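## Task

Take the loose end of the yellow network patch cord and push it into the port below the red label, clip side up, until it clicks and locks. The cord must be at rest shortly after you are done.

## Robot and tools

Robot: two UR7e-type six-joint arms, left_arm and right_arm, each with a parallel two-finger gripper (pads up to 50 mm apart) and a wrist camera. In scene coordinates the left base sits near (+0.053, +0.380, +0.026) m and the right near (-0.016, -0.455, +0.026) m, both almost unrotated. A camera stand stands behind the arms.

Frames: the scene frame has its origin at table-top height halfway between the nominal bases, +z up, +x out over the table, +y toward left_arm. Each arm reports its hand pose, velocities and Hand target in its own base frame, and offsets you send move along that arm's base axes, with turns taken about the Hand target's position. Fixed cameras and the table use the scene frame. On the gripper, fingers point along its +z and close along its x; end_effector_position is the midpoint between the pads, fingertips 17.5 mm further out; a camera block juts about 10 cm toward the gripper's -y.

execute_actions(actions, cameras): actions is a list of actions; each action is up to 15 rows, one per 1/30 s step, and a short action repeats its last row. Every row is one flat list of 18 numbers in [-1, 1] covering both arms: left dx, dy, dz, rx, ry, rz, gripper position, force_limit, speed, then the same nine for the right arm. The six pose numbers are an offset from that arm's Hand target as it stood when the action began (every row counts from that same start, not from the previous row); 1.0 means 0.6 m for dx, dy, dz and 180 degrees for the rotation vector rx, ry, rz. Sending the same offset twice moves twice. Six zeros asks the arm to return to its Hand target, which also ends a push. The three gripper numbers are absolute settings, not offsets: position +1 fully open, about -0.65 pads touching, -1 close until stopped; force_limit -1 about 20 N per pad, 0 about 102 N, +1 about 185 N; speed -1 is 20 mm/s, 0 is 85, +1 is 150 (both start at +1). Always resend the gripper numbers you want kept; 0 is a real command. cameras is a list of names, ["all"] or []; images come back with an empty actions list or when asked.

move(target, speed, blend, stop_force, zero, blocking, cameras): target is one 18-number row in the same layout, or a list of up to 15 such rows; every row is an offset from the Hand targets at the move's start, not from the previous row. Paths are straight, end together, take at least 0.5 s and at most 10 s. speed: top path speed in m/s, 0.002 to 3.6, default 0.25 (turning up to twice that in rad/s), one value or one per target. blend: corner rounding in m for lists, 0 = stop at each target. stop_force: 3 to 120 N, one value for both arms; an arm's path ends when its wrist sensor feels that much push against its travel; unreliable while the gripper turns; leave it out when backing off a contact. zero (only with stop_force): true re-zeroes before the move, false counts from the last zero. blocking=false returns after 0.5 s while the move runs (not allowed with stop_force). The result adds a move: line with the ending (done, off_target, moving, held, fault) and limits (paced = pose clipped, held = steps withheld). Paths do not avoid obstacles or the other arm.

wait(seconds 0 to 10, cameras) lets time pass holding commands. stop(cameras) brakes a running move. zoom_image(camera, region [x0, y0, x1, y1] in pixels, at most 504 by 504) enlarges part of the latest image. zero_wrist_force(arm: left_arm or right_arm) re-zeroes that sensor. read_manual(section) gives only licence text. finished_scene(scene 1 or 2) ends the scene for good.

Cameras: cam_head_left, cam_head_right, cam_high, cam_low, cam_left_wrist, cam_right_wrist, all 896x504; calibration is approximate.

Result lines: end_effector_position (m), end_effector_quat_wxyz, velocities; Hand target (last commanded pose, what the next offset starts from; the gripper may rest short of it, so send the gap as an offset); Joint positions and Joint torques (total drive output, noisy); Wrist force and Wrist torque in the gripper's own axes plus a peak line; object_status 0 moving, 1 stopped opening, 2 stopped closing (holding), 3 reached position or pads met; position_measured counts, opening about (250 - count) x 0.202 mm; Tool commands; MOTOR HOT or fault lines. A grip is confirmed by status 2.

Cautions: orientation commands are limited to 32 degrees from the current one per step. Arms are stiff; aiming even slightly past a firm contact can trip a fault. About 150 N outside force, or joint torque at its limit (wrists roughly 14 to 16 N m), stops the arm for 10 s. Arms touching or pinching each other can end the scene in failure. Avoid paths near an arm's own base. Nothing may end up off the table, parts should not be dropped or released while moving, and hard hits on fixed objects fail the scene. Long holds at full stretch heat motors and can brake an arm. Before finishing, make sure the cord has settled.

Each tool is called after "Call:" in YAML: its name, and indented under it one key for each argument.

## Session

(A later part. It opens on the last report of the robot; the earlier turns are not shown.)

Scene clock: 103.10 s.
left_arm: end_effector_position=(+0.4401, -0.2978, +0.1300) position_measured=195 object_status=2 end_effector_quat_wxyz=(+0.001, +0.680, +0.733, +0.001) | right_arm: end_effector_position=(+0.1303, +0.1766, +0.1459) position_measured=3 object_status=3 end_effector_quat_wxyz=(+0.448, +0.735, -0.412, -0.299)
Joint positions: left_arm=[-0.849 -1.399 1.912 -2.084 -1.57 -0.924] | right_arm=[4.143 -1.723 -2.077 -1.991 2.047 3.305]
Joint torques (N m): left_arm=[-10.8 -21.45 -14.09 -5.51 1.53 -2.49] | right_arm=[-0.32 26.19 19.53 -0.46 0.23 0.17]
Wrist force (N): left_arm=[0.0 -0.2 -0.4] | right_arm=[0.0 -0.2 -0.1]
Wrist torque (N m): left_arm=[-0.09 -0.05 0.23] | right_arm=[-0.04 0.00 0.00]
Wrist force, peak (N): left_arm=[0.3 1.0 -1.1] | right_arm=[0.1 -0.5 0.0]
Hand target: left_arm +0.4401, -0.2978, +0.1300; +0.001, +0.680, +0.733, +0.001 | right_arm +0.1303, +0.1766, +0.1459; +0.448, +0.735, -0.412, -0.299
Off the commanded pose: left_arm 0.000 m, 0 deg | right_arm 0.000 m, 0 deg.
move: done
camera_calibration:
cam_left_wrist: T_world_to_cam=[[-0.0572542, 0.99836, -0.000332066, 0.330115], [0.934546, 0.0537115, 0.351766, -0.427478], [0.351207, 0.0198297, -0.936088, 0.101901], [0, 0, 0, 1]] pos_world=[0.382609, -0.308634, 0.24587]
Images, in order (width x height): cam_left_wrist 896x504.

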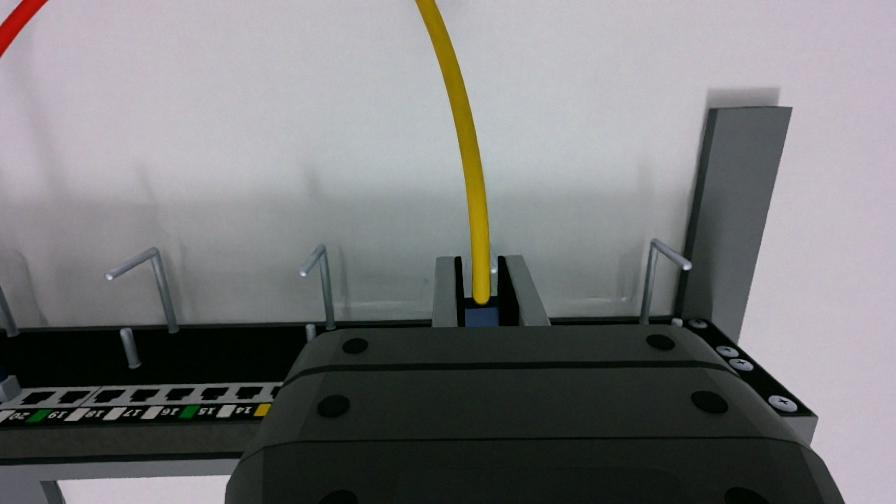

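Call:
zoom_image:
  camera: "cam_left_wrist"
  region: [0, 370, 300, 440]

Call:
zoom_image:
  camera: "cam_left_wrist"
  region: [640, 290, 860, 440]

Call:
execute_actions:
  actions: []
  cameras: ["cam_low"]

Call:
zoom_image:
  camera: "cam_low"
  region: [320, 130, 620, 350]

Scaled by 1.680 from the camera's 896x504 image, which has a finer 1280x720 frame.

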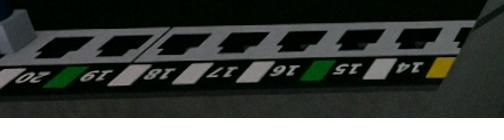

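Scaled by 2.291 from the camera's 896x504 image, which has a finer 1280x720 frame.

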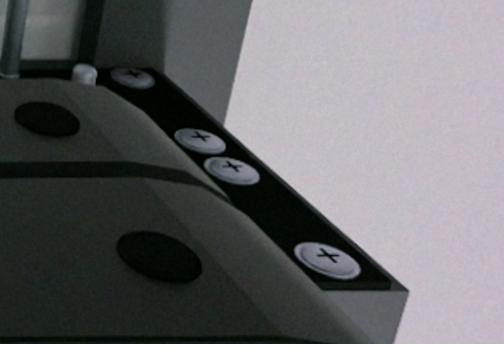

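Scene clock: 107.70 s.
left_arm: end_effector_position=(+0.4401, -0.2978, +0.1300) position_measured=195 object_status=2 end_effector_quat_wxyz=(+0.001, +0.680, +0.733, +0.001) | right_arm: end_effector_position=(+0.1303, +0.1766, +0.1459) position_measured=3 object_status=3 end_effector_quat_wxyz=(+0.448, +0.735, -0.412, -0.299)
Joint positions: left_arm=[-0.849 -1.399 1.912 -2.084 -1.57 -0.924] | right_arm=[4.143 -1.723 -2.077 -1.991 2.047 3.305]
Joint velocities: within noise
Joint torques (N m): left_arm=[-10.34 -21.63 -14.15 -5.18 1.58 -2.5] | right_arm=[0.21 25.76 19.23 -0.4 0.2 0.24]
Wrist force (N): left_arm=[-0.3 -0.4 -0.5] | right_arm=[-0.2 -0.3 -0.1]
Wrist torque (N m): left_arm=[-0.13 -0.01 0.24] | right_arm=[-0.04 0.03 -0.01]
Wrist force, peak (N): left_arm=[-0.1 -0.1 -0.8] | right_arm=[0.0 -0.6 0.1]
Hand target: left_arm +0.4401, -0.2978, +0.1300; +0.001, +0.680, +0.733, +0.001 | right_arm +0.1303, +0.1766, +0.1459; +0.448, +0.735, -0.412, -0.299
Tool commands: left_gripper/position=-1.0 left_gripper/force_limit=-0.5 left_gripper/speed=-0.8 right_gripper/position=+1.0 right_gripper/force_limit=+1.0 right_gripper/speed=+1.0
Off the commanded pose: left_arm 0.000 m, 0 deg | right_arm 0.000 m, 0 deg.
Images, in order (width x height): cam_low 896x504.

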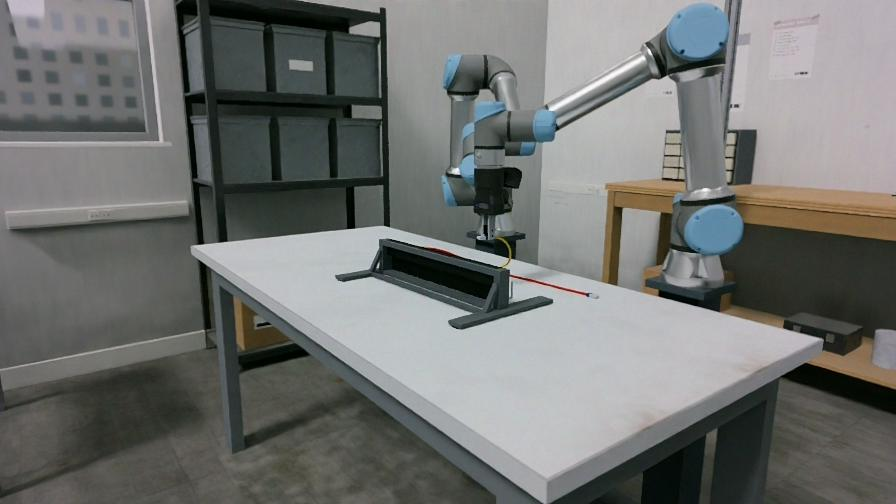

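Scaled by 1.680 from the camera's 896x504 image, which has a finer 1280x720 frame.

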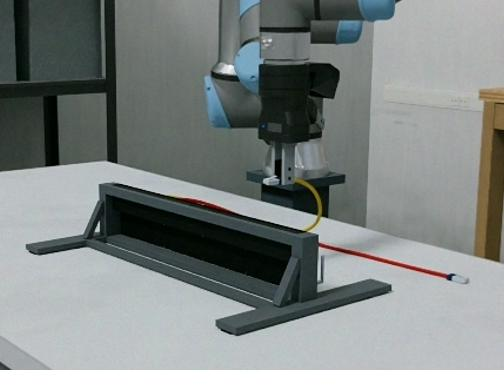

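Call:
move:
  target: [0,-0.0112,-0.1033,0,0,0.002,-1,-0.5,-0.8,0,0,0,0,0,0,1,1,1]
  stop_force: 6
  speed: 0.04
  cameras: ["cam_left_wrist"]

Call:
zoom_image:
  camera: "cam_left_wrist"
  region: [380, 230, 600, 330]

Scene clock: 128.67 s.
left_arm: end_effector_position=(+0.4401, -0.3045, +0.0680) position_measured=195 object_status=2 end_effector_quat_wxyz=(+0.001, +0.678, +0.735, +0.001) | right_arm: end_effector_position=(+0.1303, +0.1766, +0.1459) position_measured=3 object_status=3 end_effector_quat_wxyz=(+0.448, +0.735, -0.412, -0.299)
Joint positions: left_arm=[-0.858 -1.303 1.979 -2.248 -1.57 -0.939] | right_arm=[4.143 -1.723 -2.077 -1.991 2.047 3.305]
Joint torques (N m): left_arm=[-9.95 -22.88 -11.81 -5.37 1.62 -2.44] | right_arm=[-0.34 26.12 18.96 -0.49 0.21 0.24]
Wrist force (N): left_arm=[0.0 0.0 -0.4] | right_arm=[0.0 -0.3 -0.1]
Wrist torque (N m): left_arm=[-0.06 -0.08 0.24] | right_arm=[-0.05 0.00 0.00]
Wrist force, peak (N): left_arm=[0.1 0.1 -1.0] | right_arm=[0.0 -0.5 -0.3]
Hand target: left_arm +0.4401, -0.3045, +0.0680; +0.001, +0.678, +0.735, +0.001 | right_arm +0.1303, +0.1766, +0.1459; +0.448, +0.735, -0.412, -0.299
Off the commanded pose: left_arm 0.000 m, 0 deg | right_arm 0.000 m, 0 deg.
move: done
camera_calibration:
cam_left_wrist: T_world_to_cam=[[-0.0635528, 0.997978, -0.000335597, 0.33945], [0.934188, 0.0596088, 0.351767, -0.403405], [0.351076, 0.0220423, -0.936087, 0.044816], [0, 0, 0, 1]] pos_world=[0.382695, -0.315705, 0.18397]
Images, in order (width x height): cam_left_wrist 896x504.

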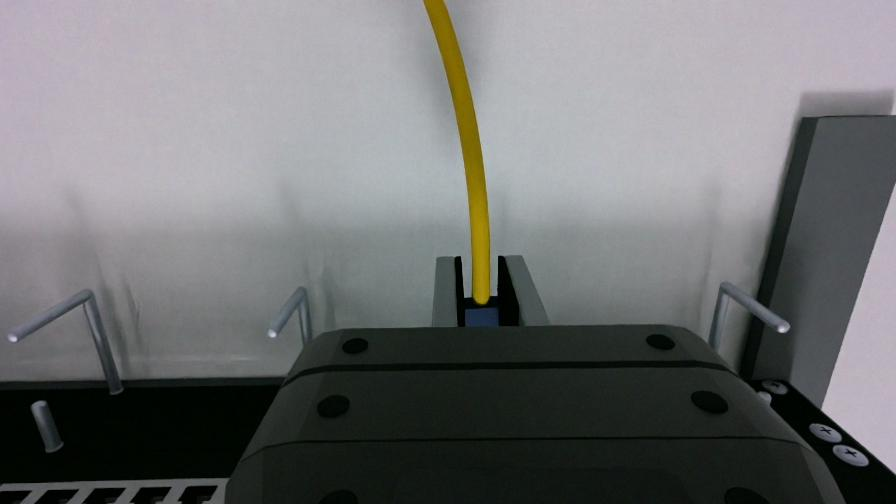

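Scaled by 2.291 from the camera's 896x504 image, which has a finer 1280x720 frame.

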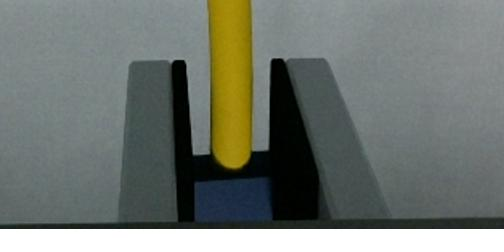

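Call:
zoom_image:
  camera: "cam_left_wrist"
  region: [0, 450, 230, 504]

Call:
execute_actions:
  actions: []
  cameras: ["cam_high"]

Call:
zoom_image:
  camera: "cam_high"
  region: [360, 130, 520, 260]

Scaled by 2.191 from the camera's 896x504 image, which has a finer 1280x720 frame.

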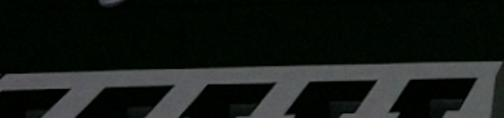

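Scene clock: 132.00 s.
left_arm: end_effector_position=(+0.4401, -0.3045, +0.0680) position_measured=195 object_status=2 end_effector_quat_wxyz=(+0.001, +0.678, +0.735, +0.001) | right_arm: end_effector_position=(+0.1303, +0.1766, +0.1459) position_measured=3 object_status=3 end_effector_quat_wxyz=(+0.448, +0.735, -0.412, -0.299)
Joint positions: left_arm=[-0.858 -1.303 1.979 -2.248 -1.57 -0.939] | right_arm=[4.143 -1.723 -2.077 -1.991 2.047 3.305]
Joint velocities: within noise
Joint torques (N m): left_arm=[-10.78 -23.01 -12.33 -5.2 1.7 -2.5] | right_arm=[-0.33 25.98 19.14 -0.36 0.17 0.15]
Wrist force (N): left_arm=[0.0 -0.3 -0.6] | right_arm=[0.1 -0.2 -0.1]
Wrist torque (N m): left_arm=[-0.11 -0.09 0.24] | right_arm=[-0.04 -0.02 0.00]
Wrist force, peak (N): left_arm=[0.1 0.1 -0.8] | right_arm=[-0.4 -0.5 -0.3]
Hand target: left_arm +0.4401, -0.3045, +0.0680; +0.001, +0.678, +0.735, +0.001 | right_arm +0.1303, +0.1766, +0.1459; +0.448, +0.735, -0.412, -0.299
Tool commands: left_gripper/position=-1.0 left_gripper/force_limit=-0.5 left_gripper/speed=-0.8 right_gripper/position=+1.0 right_gripper/force_limit=+1.0 right_gripper/speed=+1.0
Off the commanded pose: left_arm 0.000 m, 0 deg | right_arm 0.000 m, 0 deg.
Images, in order (width x height): cam_high 896x504.

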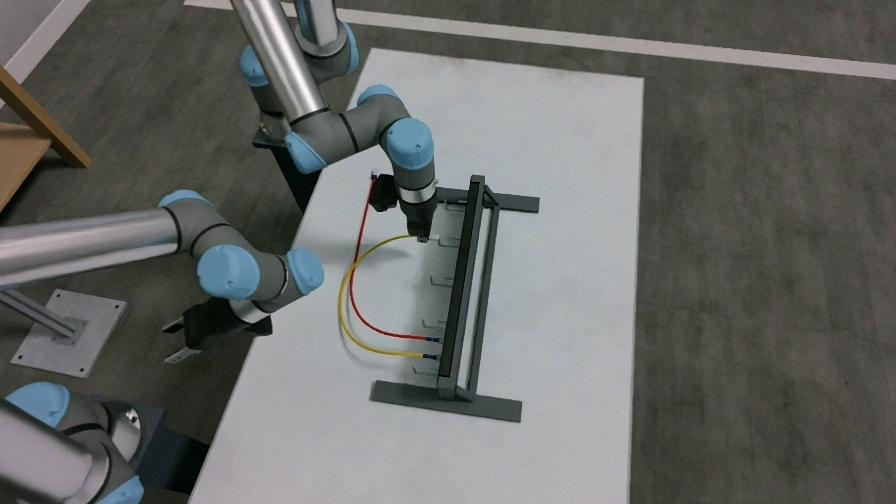

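Scaled by 3.150 from the camera's 896x504 image, which has a finer 1280x720 frame.

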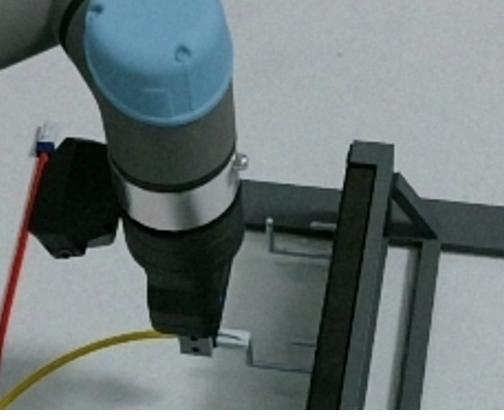

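Call:
move:
  target: [0.0917,0.006,0,0,0,0,-1,-0.5,-0.8,0,0,0,0,0,0,1,1,1]
  stop_force: 5
  speed: 0.015
  cameras: ["cam_left_wrist","cam_high"]

Call:
zoom_image:
  camera: "cam_high"
  region: [360, 130, 520, 260]

Scene clock: 141.70 s.
left_arm: end_effector_position=(+0.4898, -0.3013, +0.0680) position_measured=195 object_status=2 end_effector_quat_wxyz=(+0.001, +0.678, +0.735, +0.001) | right_arm: end_effector_position=(+0.1303, +0.1766, +0.1459) position_measured=3 object_status=3 end_effector_quat_wxyz=(+0.448, +0.735, -0.412, -0.299)
Joint positions: left_arm=[-0.786 -1.222 1.864 -2.214 -1.57 -0.867] | right_arm=[4.143 -1.723 -2.077 -1.991 2.047 3.305]
Joint torques (N m): left_arm=[-11 -53.41 -13.6 -5.4 2.18 -2.12] | right_arm=[-0.54 26.08 19.49 -0.36 0.14 0.21]
Wrist force (N): left_arm=[0.4 -0.7 -0.5] | right_arm=[-0.1 -0.2 -0.1]
Wrist torque (N m): left_arm=[-0.10 -0.10 0.16] | right_arm=[-0.03 0.02 -0.01]
Wrist force, peak (N): left_arm=[1.7 -10.4 0.0] | right_arm=[0.1 -0.5 -0.4]
Hand target: left_arm +0.4898, -0.3013, +0.0680; +0.001, +0.678, +0.735, +0.001 (not the last commanded pose) | right_arm +0.1303, +0.1766, +0.1459; +0.448, +0.735, -0.412, -0.299
Off the commanded pose: left_arm 0.005 m, 0 deg | right_arm 0.000 m, 0 deg.
move: contact (left_arm)
camera_calibration:
cam_left_wrist: T_world_to_cam=[[-0.0635877, 0.997976, -0.000242092, 0.339418], [0.934186, 0.0596085, 0.351773, -0.450083], [0.351075, 0.0221423, -0.936085, 0.0271997], [0, 0, 0, 1]] pos_world=[0.432495, -0.312505, 0.18387]
Images, in order (width x height): cam_high 896x504, cam_left_wrist 896x504.

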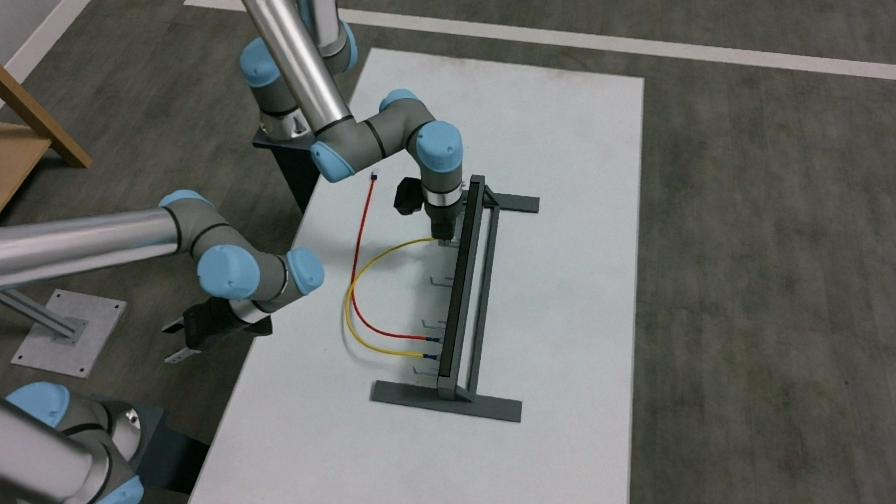

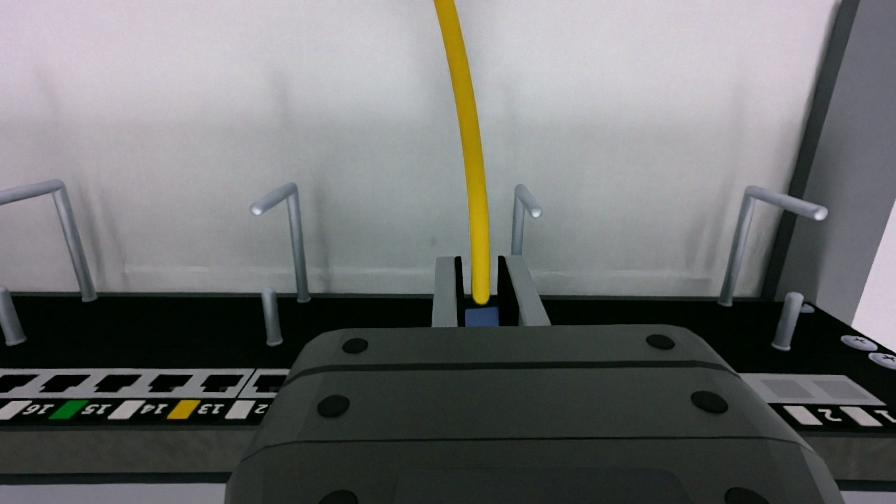

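Scaled by 3.150 from the camera's 896x504 image, which has a finer 1280x720 frame.

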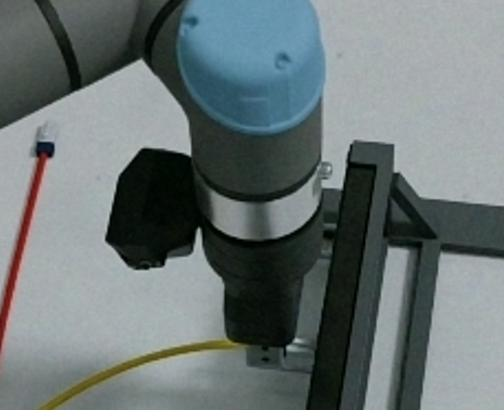

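Call:
zoom_image:
  camera: "cam_left_wrist"
  region: [0, 350, 300, 440]

Call:
zoom_image:
  camera: "cam_left_wrist"
  region: [700, 350, 896, 440]

Scaled by 1.680 from the camera's 896x504 image, which has a finer 1280x720 frame.

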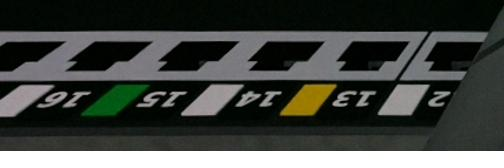

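Scaled by 2.571 from the camera's 896x504 image, which has a finer 1280x720 frame.

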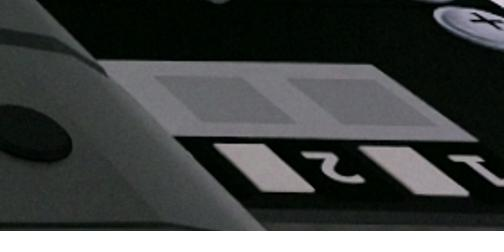

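Call:
move:
  target: [0.03,0.0018,0,0,0,0,-1,-0.5,-0.8,0,0,0,0,0,0,1,1,1]
  stop_force: 8
  speed: 0.01

Call:
move:
  target: [0.02,0.0012,0,0,0,0,-1,-0.5,-0.8,0,0,0,0,0,0,1,1,1]
  stop_force: 12
  zero: false
  speed: 0.01
  cameras: ["cam_left_wrist"]

Scene clock: 151.73 s.
left_arm: end_effector_position=(+0.4902, -0.3014, +0.0681) position_measured=195 object_status=2 end_effector_quat_wxyz=(+0.001, +0.678, +0.735, +0.001) | right_arm: end_effector_position=(+0.1303, +0.1766, +0.1459) position_measured=3 object_status=3 end_effector_quat_wxyz=(+0.448, +0.735, -0.412, -0.299)
Joint positions: left_arm=[-0.785 -1.221 1.863 -2.214 -1.57 -0.867] | right_arm=[4.143 -1.723 -2.077 -1.991 2.047 3.305]
Joint torques (N m): left_arm=[-10.02 -53.62 -15.16 -7.17 1.95 -2.24] | right_arm=[-0.11 25.82 19.14 -0.31 0.18 0.19]
Wrist force (N): left_arm=[2.5 -7.7 0.1] | right_arm=[0.1 -0.2 -0.1]
Wrist torque (N m): left_arm=[-0.24 -0.09 0.11] | right_arm=[-0.04 -0.02 -0.01]
Wrist force, peak (N): left_arm=[1.6 -13.1 0.3] | right_arm=[-0.1 -0.6 -0.4]
Hand target: left_arm +0.4902, -0.3014, +0.0681; +0.001, +0.678, +0.735, +0.001 (not the last commanded pose) | right_arm +0.1303, +0.1766, +0.1459; +0.448, +0.735, -0.412, -0.299
Off the commanded pose: left_arm 0.018 m, 0 deg | right_arm 0.000 m, 0 deg.
move: contact (left_arm)

Scene clock: 153.07 s.
left_arm: end_effector_position=(+0.4904, -0.3014, +0.0682) position_measured=195 object_status=2 end_effector_quat_wxyz=(+0.001, +0.678, +0.735, +0.001) | right_arm: end_effector_position=(+0.1303, +0.1766, +0.1459) position_measured=3 object_status=3 end_effector_quat_wxyz=(+0.448, +0.735, -0.412, -0.299)
Joint positions: left_arm=[-0.785 -1.221 1.863 -2.214 -1.57 -0.867] | right_arm=[4.143 -1.723 -2.077 -1.991 2.047 3.305]
Joint torques (N m): left_arm=[-8.05 -53.38 -16.22 -7.72 2.1 -2.15] | right_arm=[-0.74 25.41 19.19 -0.34 0.1 0.24]
Wrist force (N): left_arm=[2.5 -9.3 0.2] | right_arm=[-0.1 -0.4 -0.2]
Wrist torque (N m): left_arm=[-0.28 -0.09 0.11] | right_arm=[-0.07 0.02 -0.01]
Wrist force, peak (N): left_arm=[3.5 -15.4 0.9] | right_arm=[0.2 -0.4 -0.3]
Hand target: left_arm +0.4904, -0.3014, +0.0682; +0.001, +0.678, +0.735, +0.001 (not the last commanded pose) | right_arm +0.1303, +0.1766, +0.1459; +0.448, +0.735, -0.412, -0.299
Off the commanded pose: left_arm 0.012 m, 0 deg | right_arm 0.000 m, 0 deg.
move: contact (left_arm)
camera_calibration:
cam_left_wrist: T_world_to_cam=[[-0.0637234, 0.997967, -0.000752605, 0.3397], [0.933998, 0.0599044, 0.352219, -0.450525], [0.351548, 0.0217417, -0.935917, 0.0268535], [0, 0, 0, 1]] pos_world=[0.432996, -0.312605, 0.184072]
Images, in order (width x height): cam_left_wrist 896x504.

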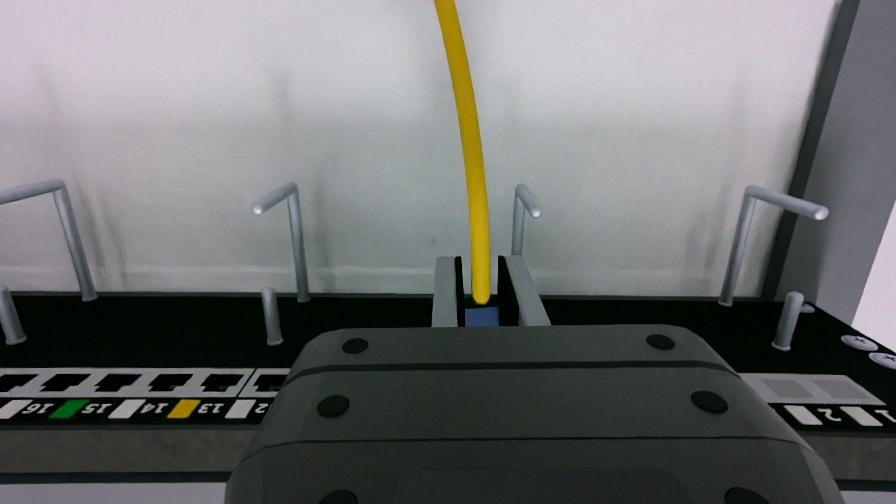

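Call:
move:
  target: [0,0.0013,0,0,0,0,-1,-0.5,-0.8,0,0,0,0,0,0,1,1,1]
  speed: 0.01

Call:
move:
  target: [0.02,0.0012,0,0,0,0,-1,-0.5,-0.8,0,0,0,0,0,0,1,1,1]
  stop_force: 13
  zero: false
  speed: 0.01

Scene clock: 158.47 s.
left_arm: end_effector_position=(+0.4904, -0.3007, +0.0682) position_measured=195 object_status=2 end_effector_quat_wxyz=(+0.001, +0.678, +0.735, +0.001) | right_arm: end_effector_position=(+0.1303, +0.1766, +0.1459) position_measured=3 object_status=3 end_effector_quat_wxyz=(+0.448, +0.735, -0.412, -0.299)
Joint positions: left_arm=[-0.784 -1.222 1.864 -2.214 -1.57 -0.866] | right_arm=[4.143 -1.723 -2.077 -1.991 2.047 3.305]
Joint torques (N m): left_arm=[15.23 -54.24 -15.23 -6.45 2.08 2.66] | right_arm=[-0.1 26.19 19.61 -0.38 0.04 0.18]
Wrist force (N): left_arm=[-2.7 -10.6 0.3] | right_arm=[0.0 -0.2 -0.3]
Wrist torque (N m): left_arm=[-0.29 -0.12 0.23] | right_arm=[-0.03 0.00 0.00]
Wrist force, peak (N): left_arm=[-2.5 -10.8 -0.3] | right_arm=[-0.1 -0.7 0.0]
Hand target: left_arm +0.4904, -0.3006, +0.0682; +0.001, +0.678, +0.735, +0.001 | right_arm +0.1303, +0.1766, +0.1459; +0.448, +0.735, -0.412, -0.299
Off the commanded pose: left_arm 0.000 m, 0 deg | right_arm 0.000 m, 0 deg.
move: done

Scene clock: 159.67 s.
left_arm: end_effector_position=(+0.4905, -0.3006, +0.0682) position_measured=195 object_status=2 end_effector_quat_wxyz=(+0.001, +0.678, +0.735, +0.001) | right_arm: end_effector_position=(+0.1303, +0.1766, +0.1459) position_measured=3 object_status=3 end_effector_quat_wxyz=(+0.448, +0.735, -0.412, -0.299)
Joint positions: left_arm=[-0.784 -1.222 1.864 -2.214 -1.57 -0.866] | right_arm=[4.143 -1.723 -2.077 -1.991 2.047 3.305]
Joint torques (N m): left_arm=[-6.83 -50.89 -14.6 -5.28 2.03 -2] | right_arm=[-0.46 26.39 19.76 -0.47 0.17 0.23]
Wrist force (N): left_arm=[-2.7 -10.4 0.3] | right_arm=[0.0 -0.1 0.0]
Wrist torque (N m): left_arm=[-0.25 -0.13 0.22] | right_arm=[-0.02 0.00 0.00]
Wrist force, peak (N): left_arm=[-2.6 -15.9 0.2] | right_arm=[-0.3 -0.5 -0.1]
Hand target: left_arm +0.4905, -0.3006, +0.0682; +0.001, +0.678, +0.735, +0.001 (not the last commanded pose) | right_arm +0.1303, +0.1766, +0.1459; +0.448, +0.735, -0.412, -0.299
Off the commanded pose: left_arm 0.012 m, 0 deg | right_arm 0.000 m, 0 deg.
move: contact (left_arm)

Call:
move:
  target: [0,-0.0007,0.0017,0,0,0,-1,-0.5,-0.8,0,0,0,0,0,0,1,1,1]
  speed: 0.01

Call:
move:
  target: [0.02,0.0012,0,0,0,0,-1,-0.5,-0.8,0,0,0,0,0,0,1,1,1]
  stop_force: 14
  zero: false
  speed: 0.01

Call:
move:
  target: [0,0,-0.0033,0,0,0,-1,-0.5,-0.8,0,0,0,0,0,0,1,1,1]
  speed: 0.01

Call:
move:
  target: [0.02,0.0012,0,0,0,0,-1,-0.5,-0.8,0,0,0,0,0,0,1,1,1]
  stop_force: 15
  zero: false
  speed: 0.01

Scene clock: 165.17 s.
left_arm: end_effector_position=(+0.4905, -0.3010, +0.0691) position_measured=195 object_status=2 end_effector_quat_wxyz=(+0.001, +0.678, +0.735, +0.001) | right_arm: end_effector_position=(+0.1303, +0.1766, +0.1459) position_measured=3 object_status=3 end_effector_quat_wxyz=(+0.448, +0.735, -0.412, -0.299)
Joint positions: left_arm=[-0.785 -1.223 1.862 -2.212 -1.57 -0.866] | right_arm=[4.143 -1.723 -2.077 -1.991 2.047 3.305]
Joint torques (N m): left_arm=[-7.25 -54.96 -29.63 -1.74 2.01 -2.18] | right_arm=[0.14 25.68 19.44 -0.23 0.07 0.18]
Wrist force (N): left_arm=[0.9 -10.8 1.3] | right_arm=[-0.1 -0.1 -0.1]
Wrist torque (N m): left_arm=[-0.24 -0.07 0.12] | right_arm=[-0.02 0.01 0.00]
Wrist force, peak (N): left_arm=[-2.6 -11.2 0.0] | right_arm=[0.2 -0.6 0.1]
Hand target: left_arm +0.4905, -0.3010, +0.0692; +0.001, +0.678, +0.735, +0.001 | right_arm +0.1303, +0.1766, +0.1459; +0.448, +0.735, -0.412, -0.299
Off the commanded pose: left_arm 0.000 m, 0 deg | right_arm 0.000 m, 0 deg.
move: done

Scene clock: 166.33 s.
left_arm: end_effector_position=(+0.4907, -0.3011, +0.0693) position_measured=195 object_status=2 end_effector_quat_wxyz=(+0.001, +0.678, +0.735, +0.001) | right_arm: end_effector_position=(+0.1303, +0.1766, +0.1459) position_measured=3 object_status=3 end_effector_quat_wxyz=(+0.448, +0.735, -0.412, -0.299)
Joint positions: left_arm=[-0.785 -1.223 1.862 -2.211 -1.57 -0.866] | right_arm=[4.143 -1.723 -2.077 -1.991 2.047 3.305]
Joint torques (N m): left_arm=[-7.96 -53.4 -15.94 -7.32 2.05 -2] | right_arm=[-0.24 26.07 19.62 -0.43 0.11 0.21]
Wrist force (N): left_arm=[0.3 -10.0 1.6] | right_arm=[-0.2 -0.3 -0.3]
Wrist torque (N m): left_arm=[-0.18 -0.03 0.16] | right_arm=[-0.05 0.03 0.00]
Wrist force, peak (N): left_arm=[2.6 -15.8 1.8] | right_arm=[0.1 -0.5 -0.1]
Hand target: left_arm +0.4907, -0.3011, +0.0693; +0.001, +0.678, +0.735, +0.001 (not the last commanded pose) | right_arm +0.1303, +0.1766, +0.1459; +0.448, +0.735, -0.412, -0.299
Off the commanded pose: left_arm 0.012 m, 0 deg | right_arm 0.000 m, 0 deg.
move: contact (left_arm)

Scene clock: 167.03 s.
left_arm: end_effector_position=(+0.4907, -0.3011, +0.0674) position_measured=195 object_status=2 end_effector_quat_wxyz=(+0.001, +0.678, +0.735, +0.001) | right_arm: end_effector_position=(+0.1303, +0.1766, +0.1459) position_measured=3 object_status=3 end_effector_quat_wxyz=(+0.448, +0.735, -0.412, -0.299)
Joint positions: left_arm=[-0.785 -1.22 1.864 -2.216 -1.57 -0.866] | right_arm=[4.143 -1.723 -2.077 -1.991 2.047 3.305]
Joint torques (N m): left_arm=[-9.02 -29.75 -13.97 -6.73 2.08 -1.97] | right_arm=[-0.16 26.01 19.61 -0.45 -0.09 0.14]
Wrist force (N): left_arm=[1.0 -8.6 -0.7] | right_arm=[-0.1 -0.3 -0.3]
Wrist torque (N m): left_arm=[-0.27 -0.09 0.12] | right_arm=[-0.05 0.02 0.00]
Wrist force, peak (N): left_arm=[1.3 -10.7 1.7] | right_arm=[-0.1 -0.3 -0.3]
Hand target: left_arm +0.4907, -0.3011, +0.0673; +0.001, +0.678, +0.735, +0.001 | right_arm +0.1303, +0.1766, +0.1459; +0.448, +0.735, -0.412, -0.299
Off the commanded pose: left_arm 0.000 m, 0 deg | right_arm 0.000 m, 0 deg.
move: done

Scene clock: 168.27 s.
left_arm: end_effector_position=(+0.4910, -0.3012, +0.0672) position_measured=195 object_status=2 end_effector_quat_wxyz=(+0.001, +0.678, +0.735, +0.001) | right_arm: end_effector_position=(+0.1303, +0.1766, +0.1459) position_measured=3 object_status=3 end_effector_quat_wxyz=(+0.448, +0.735, -0.412, -0.299)
Joint positions: left_arm=[-0.784 -1.219 1.863 -2.216 -1.57 -0.866] | right_arm=[4.143 -1.723 -2.077 -1.991 2.047 3.305]
Joint torques (N m): left_arm=[-7.67 -53 -14.6 -4.6 2.15 -2.15] | right_arm=[0.26 26.19 19.91 -0.47 0 0.22]
Wrist force (N): left_arm=[0.0 -8.9 -1.4] | right_arm=[0.1 -0.1 -0.1]
Wrist torque (N m): left_arm=[-0.32 -0.04 0.15] | right_arm=[-0.02 -0.01 0.00]
Wrist force, peak (N): left_arm=[1.6 -17.5 -0.2] | right_arm=[-0.3 -0.3 -0.2]
Hand target: left_arm +0.4910, -0.3012, +0.0672; +0.001, +0.678, +0.735, +0.001 (not the last commanded pose) | right_arm +0.1303, +0.1766, +0.1459; +0.448, +0.735, -0.412, -0.299
Off the commanded pose: left_arm 0.012 m, 0 deg | right_arm 0.000 m, 0 deg.
move: contact (left_arm)

Call:
move:
  target:
    - [0,0,0,0,0,0,-1,-0.5,-0.8,0.45,0.125,0.258,-0.1616,-0.2511,-0.6164,1,1,1]
    - [0,0,0,0,0,0,-1,-0.5,-0.8,0.7895,0.389,0.0735,-0.1616,-0.2511,-0.6164,1,1,1]
  speed: 0.3
  cameras: ["cam_high","cam_head_right","cam_right_wrist"]

Call:
zoom_image:
  camera: "cam_high"
  region: [340, 120, 560, 300]

Scene clock: 193.97 s.
left_arm: end_effector_position=(+0.4910, -0.3012, +0.0672) position_measured=195 object_status=2 end_effector_quat_wxyz=(+0.001, +0.678, +0.735, +0.001) | right_arm: end_effector_position=(+0.6040, +0.4100, +0.1900) position_measured=3 object_status=3 end_effector_quat_wxyz=(+0.004, -0.026, +0.984, +0.174)
Joint positions: left_arm=[-0.784 -1.219 1.863 -2.216 -1.57 -0.866] | right_arm=[3.826 -2.067 -1.399 -1.021 1.84 5.374]
Joint torques (N m): left_arm=[-8.71 -54.17 -15.74 -6.79 1.78 -1.87] | right_arm=[-7.49 42.37 33.58 0.52 2.71 -0.35]
Wrist force (N): left_arm=[0.7 -8.7 -1.1] | right_arm=[0.5 -0.5 0.3]
Wrist torque (N m): left_arm=[-0.27 -0.12 0.15] | right_arm=[-0.30 0.00 -0.10]
Wrist force, peak (N): left_arm=[0.9 -9.1 -1.2] | right_arm=[1.5 -1.5 -0.7]
Hand target: left_arm +0.4910, -0.3012, +0.0672; +0.001, +0.678, +0.735, +0.001 | right_arm +0.6040, +0.4100, +0.1900; +0.004, -0.026, +0.984, +0.174
Off the commanded pose: left_arm 0.000 m, 0 deg | right_arm 0.000 m, 0 deg.
move: done
camera_calibration:
cam_right_wrist: T_world_to_cam=[[-0.998571, -0.0435453, -0.0309943, 0.637674], [-0.0532394, 0.758987, 0.648926, -0.38733], [-0.00473341, 0.649648, -0.76022, 0.0111522], [0, 0, 0, 1]] pos_world=[0.616194, 0.314501, 0.279591]
Images, in order (width x height): cam_head_right 896x504, cam_high 896x504, cam_right_wrist 896x504.

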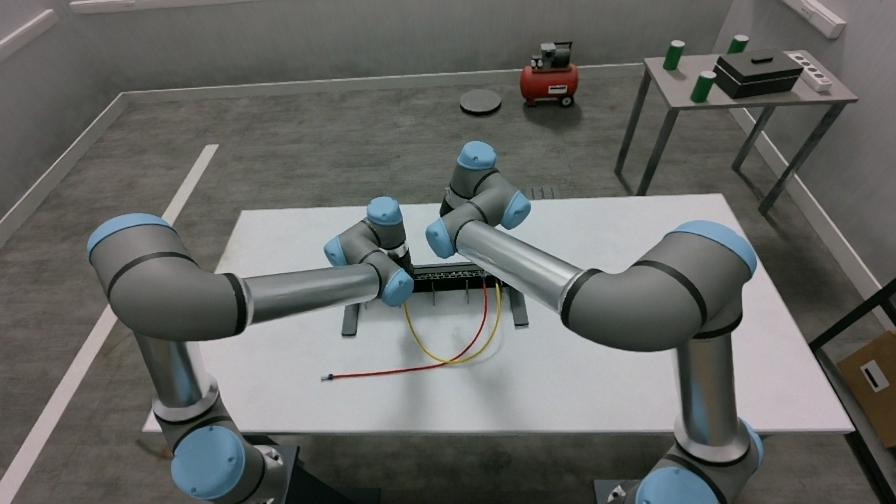

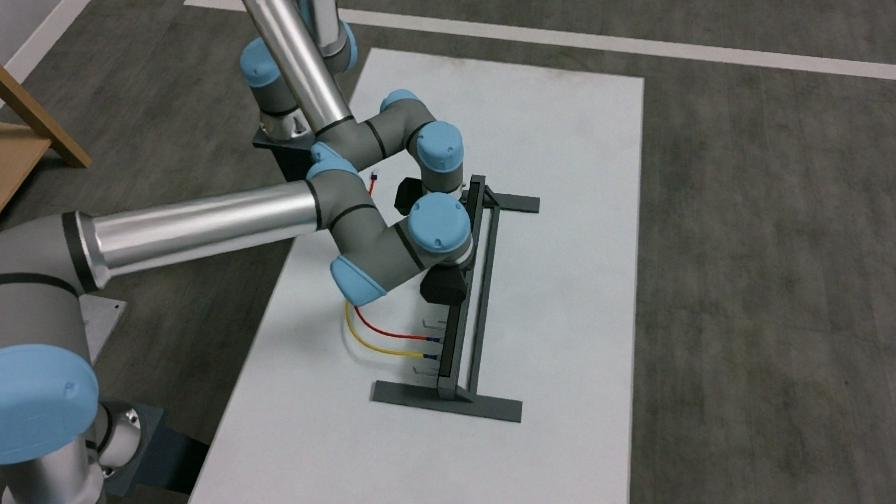

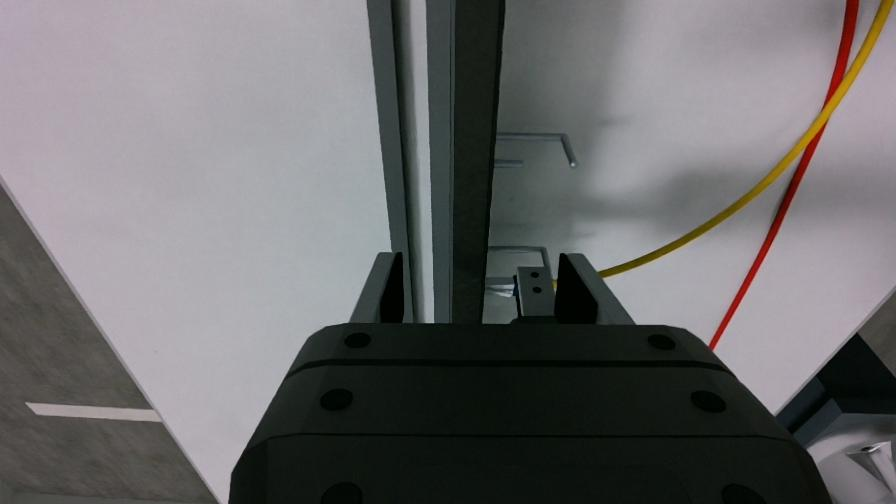

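Scaled by 2.291 from the camera's 896x504 image, which has a finer 1280x720 frame.

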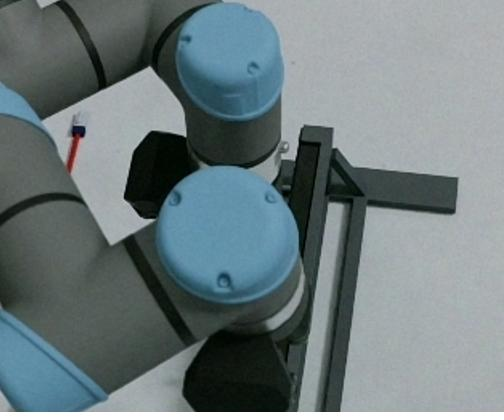

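Call:
move:
  target: [0,0,0,0,0,0,-1,-0.5,-0.8,0.006,0,-0.168,0,0,0,1,1,1]
  stop_force: 6
  speed: 0.06
  cameras: ["cam_right_wrist","cam_low"]

Call:
zoom_image:
  camera: "cam_low"
  region: [320, 130, 620, 350]

Scene clock: 206.23 s.
left_arm: end_effector_position=(+0.4910, -0.3012, +0.0672) position_measured=195 object_status=2 end_effector_quat_wxyz=(+0.001, +0.678, +0.735, +0.001) | right_arm: end_effector_position=(+0.6076, +0.4100, +0.0892) position_measured=3 object_status=3 end_effector_quat_wxyz=(+0.004, -0.026, +0.984, +0.174)
Joint positions: left_arm=[-0.784 -1.219 1.863 -2.216 -1.57 -0.866] | right_arm=[3.823 -2.174 -1.508 -0.806 1.841 5.37]
Joint torques (N m): left_arm=[-7.86 -53.55 -14.52 -6.75 1.64 -1.81] | right_arm=[-7.11 43.93 16.6 7.29 2.77 -0.41]
Wrist force (N): left_arm=[0.3 -8.6 -1.5] | right_arm=[0.3 -0.9 0.2]
Wrist torque (N m): left_arm=[-0.27 -0.06 0.15] | right_arm=[-0.37 0.03 -0.11]
Wrist force, peak (N): left_arm=[0.5 -9.2 -1.1] | right_arm=[0.2 -1.0 1.0]
Hand target: left_arm +0.4910, -0.3012, +0.0672; +0.001, +0.678, +0.735, +0.001 | right_arm +0.6076, +0.4100, +0.0892; +0.004, -0.026, +0.984, +0.174
Off the commanded pose: left_arm 0.000 m, 0 deg | right_arm 0.000 m, 0 deg.
move: done
camera_calibration:
cam_right_wrist: T_world_to_cam=[[-0.99857, -0.0435472, -0.030996, 0.638146], [-0.053242, 0.758987, 0.648926, -0.321725], [-0.00473339, 0.649648, -0.76022, -0.065461], [0, 0, 0, 1]] pos_world=[0.619794, 0.314501, 0.178791]
Images, in order (width x height): cam_low 896x504, cam_right_wrist 896x504.

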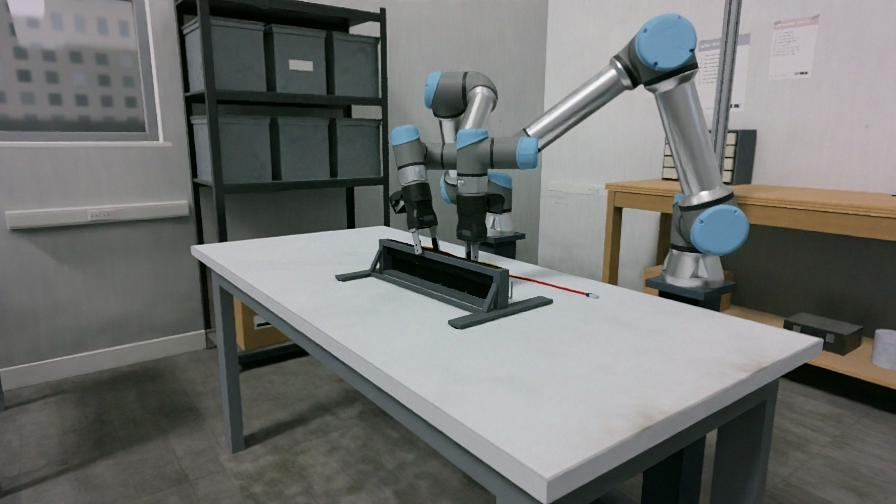

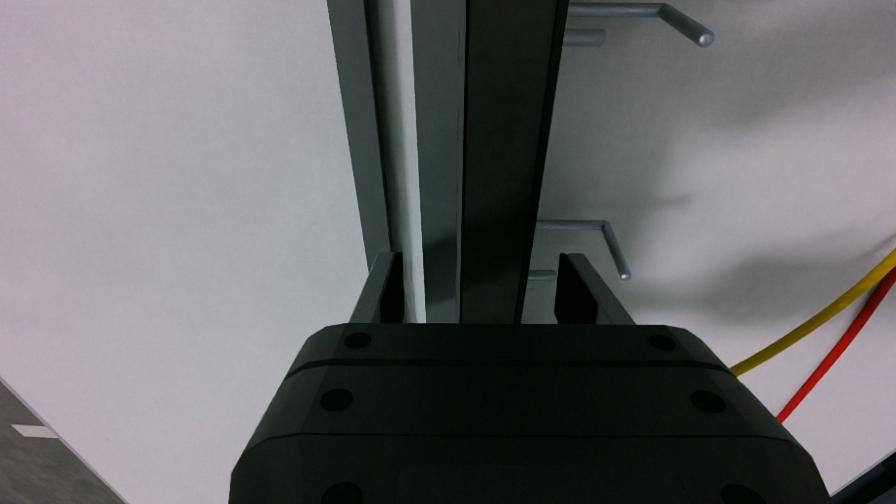

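Scaled by 1.680 from the camera's 896x504 image, which has a finer 1280x720 frame.

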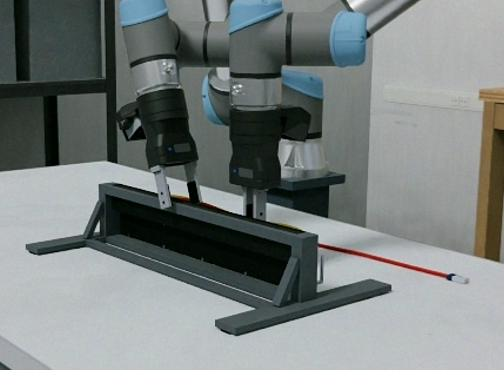

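Call:
move:
  target: [0,0,0,0,0,0,-1,-0.5,-0.8,0.004,0,-0.008,0,0,0,1,1,1]
  stop_force: 6
  speed: 0.03

Call:
move:
  target: [0,0,0,0,0,0,-1,-0.5,-0.8,0,0,0,0,0,0,-1,-0.4,-1]
  cameras: ["cam_right_wrist"]

Scene clock: 210.73 s.
left_arm: end_effector_position=(+0.4910, -0.3012, +0.0672) position_measured=195 object_status=2 end_effector_quat_wxyz=(+0.001, +0.678, +0.735, +0.001) | right_arm: end_effector_position=(+0.6100, +0.4100, +0.0844) position_measured=3 object_status=3 end_effector_quat_wxyz=(+0.004, -0.026, +0.984, +0.174)
Joint positions: left_arm=[-0.784 -1.219 1.863 -2.216 -1.57 -0.866] | right_arm=[3.821 -2.185 -1.505 -0.8 1.842 5.368]
Joint torques (N m): left_arm=[-8.52 -53.13 -15.48 -6.75 1.74 -1.86] | right_arm=[-6.78 44.27 31.42 7.26 2.81 -0.43]
Wrist force (N): left_arm=[0.5 -8.7 -1.0] | right_arm=[0.4 -0.7 0.3]
Wrist torque (N m): left_arm=[-0.28 -0.10 0.15] | right_arm=[-0.34 0.01 -0.11]
Wrist force, peak (N): left_arm=[0.3 -9.2 -1.3] | right_arm=[0.1 -1.0 0.5]
Hand target: left_arm +0.4910, -0.3012, +0.0672; +0.001, +0.678, +0.735, +0.001 | right_arm +0.6100, +0.4100, +0.0844; +0.004, -0.026, +0.984, +0.174
Off the commanded pose: left_arm 0.000 m, 0 deg | right_arm 0.000 m, 0 deg.
move: done

Scene clock: 211.90 s.
left_arm: end_effector_position=(+0.4910, -0.3012, +0.0672) position_measured=195 object_status=2 end_effector_quat_wxyz=(+0.001, +0.678, +0.735, +0.001) | right_arm: end_effector_position=(+0.6100, +0.4100, +0.0844) position_measured=96 object_status=2 end_effector_quat_wxyz=(+0.004, -0.026, +0.984, +0.174)
Joint positions: left_arm=[-0.784 -1.219 1.863 -2.216 -1.57 -0.866] | right_arm=[3.821 -2.185 -1.505 -0.8 1.842 5.368]
Joint torques (N m): left_arm=[-7.78 -53.09 -16.11 -5.83 1.66 -1.82] | right_arm=[-6.14 45.35 30.12 7.11 -0.78 -0.45]
Wrist force (N): left_arm=[1.3 -5.7 -1.2] | right_arm=[6.9 -4.9 -2.6]
Wrist torque (N m): left_arm=[-0.20 -0.08 0.12] | right_arm=[-0.36 0.43 -0.32]
Wrist force, peak (N): left_arm=[0.3 -9.2 -0.9] | right_arm=[8.4 -5.2 -3.3]
Hand target: left_arm +0.4910, -0.3012, +0.0672; +0.001, +0.678, +0.735, +0.001 | right_arm +0.6100, +0.4100, +0.0844; +0.004, -0.026, +0.984, +0.174
Off the commanded pose: left_arm 0.000 m, 0 deg | right_arm 0.000 m, 0 deg.
move: done
camera_calibration:
cam_right_wrist: T_world_to_cam=[[-0.99857, -0.0436145, -0.0309222, 0.640401], [-0.0532451, 0.758983, 0.64893, -0.31848], [-0.00483336, 0.649648, -0.76022, -0.0690363], [0, 0, 0, 1]] pos_world=[0.622194, 0.314501, 0.173991]
Images, in order (width x height): cam_right_wrist 896x504.

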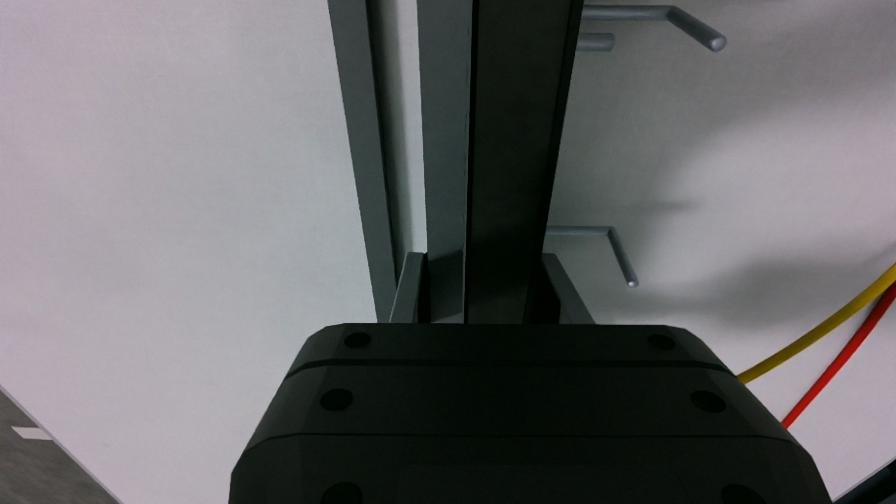

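Gripped (31 mm). Now push the plug stepwise.

Call:
move:
  target: [0.025,0.0015,0.0015,0,0,0,-1,-0.5,-0.8,0,0,0,0,0,0,-1,-0.4,-1]
  stop_force: 16
  zero: false
  speed: 0.01

Call:
move:
  target: [0.025,0.0015,0,0,0,0,-1,-0.5,-0.8,0,0,0,0,0,0,-1,-0.4,-1]
  stop_force: 24
  zero: false
  speed: 0.01
  cameras: ["cam_left_wrist"]

Scene clock: 217.63 s.
left_arm: end_effector_position=(+0.4918, -0.3012, +0.0673) position_measured=195 object_status=2 end_effector_quat_wxyz=(+0.001, +0.678, +0.735, +0.001) | right_arm: end_effector_position=(+0.6101, +0.4100, +0.0844) position_measured=96 object_status=2 end_effector_quat_wxyz=(+0.004, -0.026, +0.984, +0.174)
Joint positions: left_arm=[-0.783 -1.218 1.861 -2.215 -1.57 -0.865] | right_arm=[3.821 -2.185 -1.505 -0.799 1.842 5.368]
Joint torques (N m): left_arm=[-8.76 -53.52 -14.69 -7.39 1.37 -1.95] | right_arm=[-0.63 54.06 29.14 2.53 2.91 -0.5]
Wrist force (N): left_arm=[1.6 -11.1 -0.8] | right_arm=[-4.9 -0.3 6.0]
Wrist torque (N m): left_arm=[-0.39 -0.12 0.12] | right_arm=[-0.32 0.43 -0.24]
Wrist force, peak (N): left_arm=[1.0 -18.3 0.3] | right_arm=[-6.7 -0.1 6.2]
Hand target: left_arm +0.4918, -0.3012, +0.0673; +0.001, +0.678, +0.735, +0.001 (not the last commanded pose) | right_arm +0.6100, +0.4100, +0.0844; +0.004, -0.026, +0.984, +0.174
Off the commanded pose: left_arm 0.014 m, 0 deg | right_arm 0.000 m, 0 deg.
move: contact (left_arm)

Scene clock: 218.93 s.
left_arm: end_effector_position=(+0.4929, -0.3012, +0.0674) position_measured=195 object_status=2 end_effector_quat_wxyz=(+0.001, +0.678, +0.735, +0.001) | right_arm: end_effector_position=(+0.6100, +0.4100, +0.0844) position_measured=96 object_status=2 end_effector_quat_wxyz=(+0.004, -0.026, +0.984, +0.174)
Joint positions: left_arm=[-0.782 -1.216 1.858 -2.215 -1.57 -0.863] | right_arm=[3.821 -2.185 -1.505 -0.8 1.842 5.368]
Joint torques (N m): left_arm=[-7.15 -55.32 -17.97 -8.58 1.57 -2.19] | right_arm=[2.09 56.46 24.27 -0.53 3.07 -0.45]
Wrist force (N): left_arm=[2.0 -16.2 -0.1] | right_arm=[-14.8 -3.8 7.5]
Wrist torque (N m): left_arm=[-0.44 -0.12 0.12] | right_arm=[-0.34 0.13 0.12]
Wrist force, peak (N): left_arm=[0.9 -24.6 0.6] | right_arm=[-17.5 -2.7 8.7]
Hand target: left_arm +0.4929, -0.3012, +0.0674; +0.001, +0.678, +0.735, +0.001 (not the last commanded pose) | right_arm +0.6100, +0.4100, +0.0844; +0.004, -0.026, +0.984, +0.174
Off the commanded pose: left_arm 0.014 m, 0 deg | right_arm 0.000 m, 0 deg.
move: contact (left_arm)
camera_calibration:
cam_left_wrist: T_world_to_cam=[[-0.06381, 0.997961, -0.00112575, 0.339758], [0.933868, 0.0601096, 0.352529, -0.452433], [0.351878, 0.0214436, -0.9358, 0.0249991], [0, 0, 0, 1]] pos_world=[0.435396, -0.312406, 0.183273]
Images, in order (width x height): cam_left_wrist 896x504.

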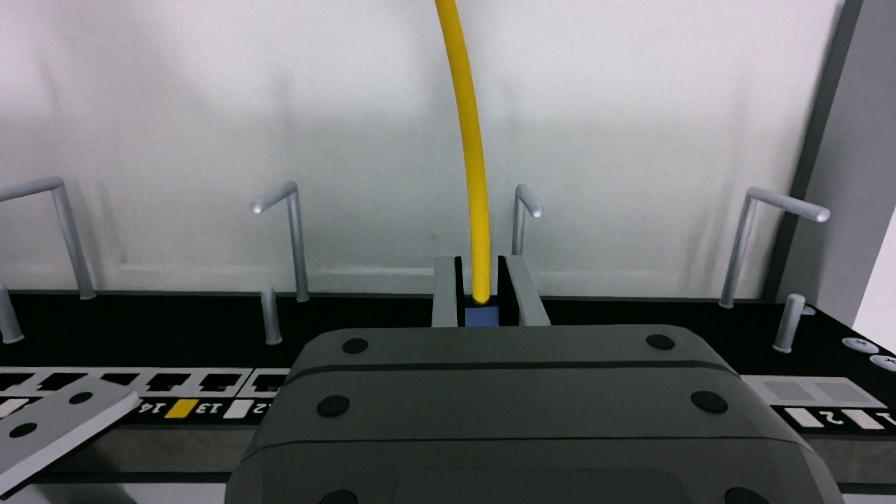

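Call:
zoom_image:
  camera: "cam_left_wrist"
  region: [0, 350, 300, 440]

Call:
zoom_image:
  camera: "cam_left_wrist"
  region: [700, 350, 896, 440]

Call:
execute_actions:
  actions: []
  cameras: ["cam_head_left"]

Call:
zoom_image:
  camera: "cam_head_left"
  region: [340, 220, 540, 330]

Scaled by 1.680 from the camera's 896x504 image, which has a finer 1280x720 frame.

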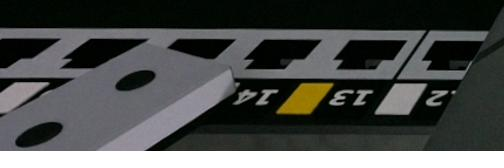

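Scaled by 2.571 from the camera's 896x504 image, which has a finer 1280x720 frame.

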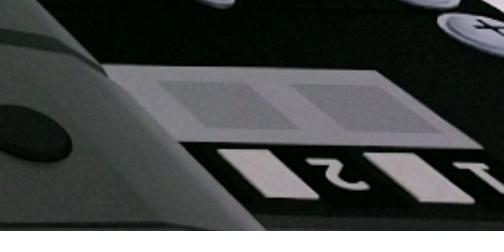

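Scene clock: 222.77 s.
left_arm: end_effector_position=(+0.4929, -0.3012, +0.0674) position_measured=195 object_status=2 end_effector_quat_wxyz=(+0.001, +0.678, +0.735, +0.001) | right_arm: end_effector_position=(+0.6100, +0.4100, +0.0844) position_measured=96 object_status=2 end_effector_quat_wxyz=(+0.004, -0.026, +0.984, +0.174)
Joint positions: left_arm=[-0.782 -1.216 1.858 -2.215 -1.57 -0.863] | right_arm=[3.821 -2.185 -1.505 -0.8 1.842 5.368]
Joint velocities: within noise
Joint torques (N m): left_arm=[-7.06 -54.12 -17.45 -8.52 1.39 -2.26] | right_arm=[7.52 62.3 20.59 -0.57 3.56 -0.47]
Wrist force (N): left_arm=[1.7 -16.1 -0.4] | right_arm=[-14.8 -3.8 7.4]
Wrist torque (N m): left_arm=[-0.44 -0.08 0.12] | right_arm=[-0.32 0.14 0.12]
Wrist force, peak (N): left_arm=[1.6 -16.5 -0.5] | right_arm=[-15.1 -4.1 7.6]
Hand target: left_arm +0.4929, -0.3012, +0.0674; +0.001, +0.678, +0.735, +0.001 (not the last commanded pose) | right_arm +0.6100, +0.4100, +0.0844; +0.004, -0.026, +0.984, +0.174
Tool commands: left_gripper/position=-1.0 left_gripper/force_limit=-0.5 left_gripper/speed=-0.8 right_gripper/position=-1.0 right_gripper/force_limit=-0.4 right_gripper/speed=-1.0
Off the commanded pose: left_arm 0.014 m, 0 deg | right_arm 0.000 m, 0 deg.
Images, in order (width x height): cam_head_left 896x504.

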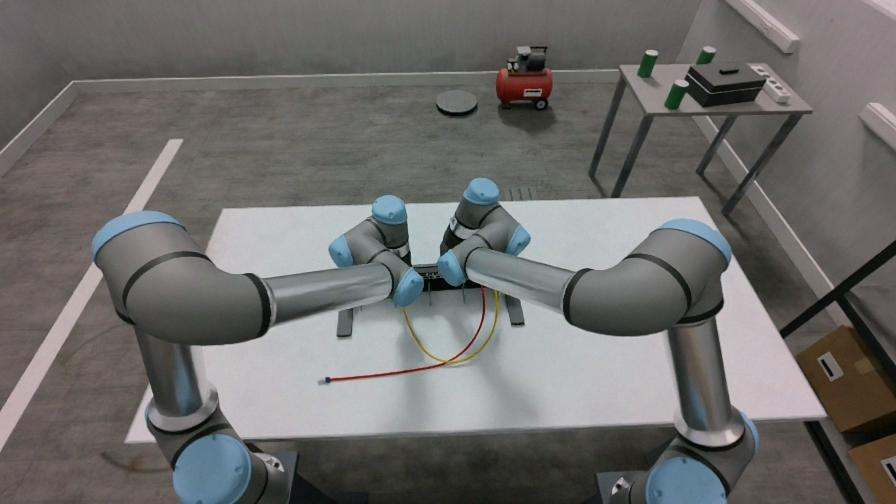

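Scaled by 2.520 from the camera's 896x504 image, which has a finer 1280x720 frame.

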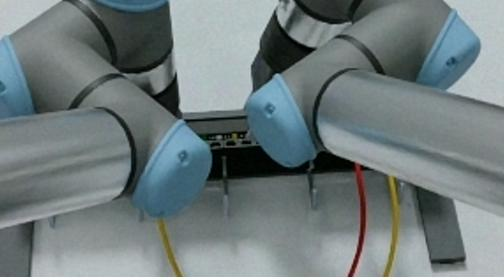

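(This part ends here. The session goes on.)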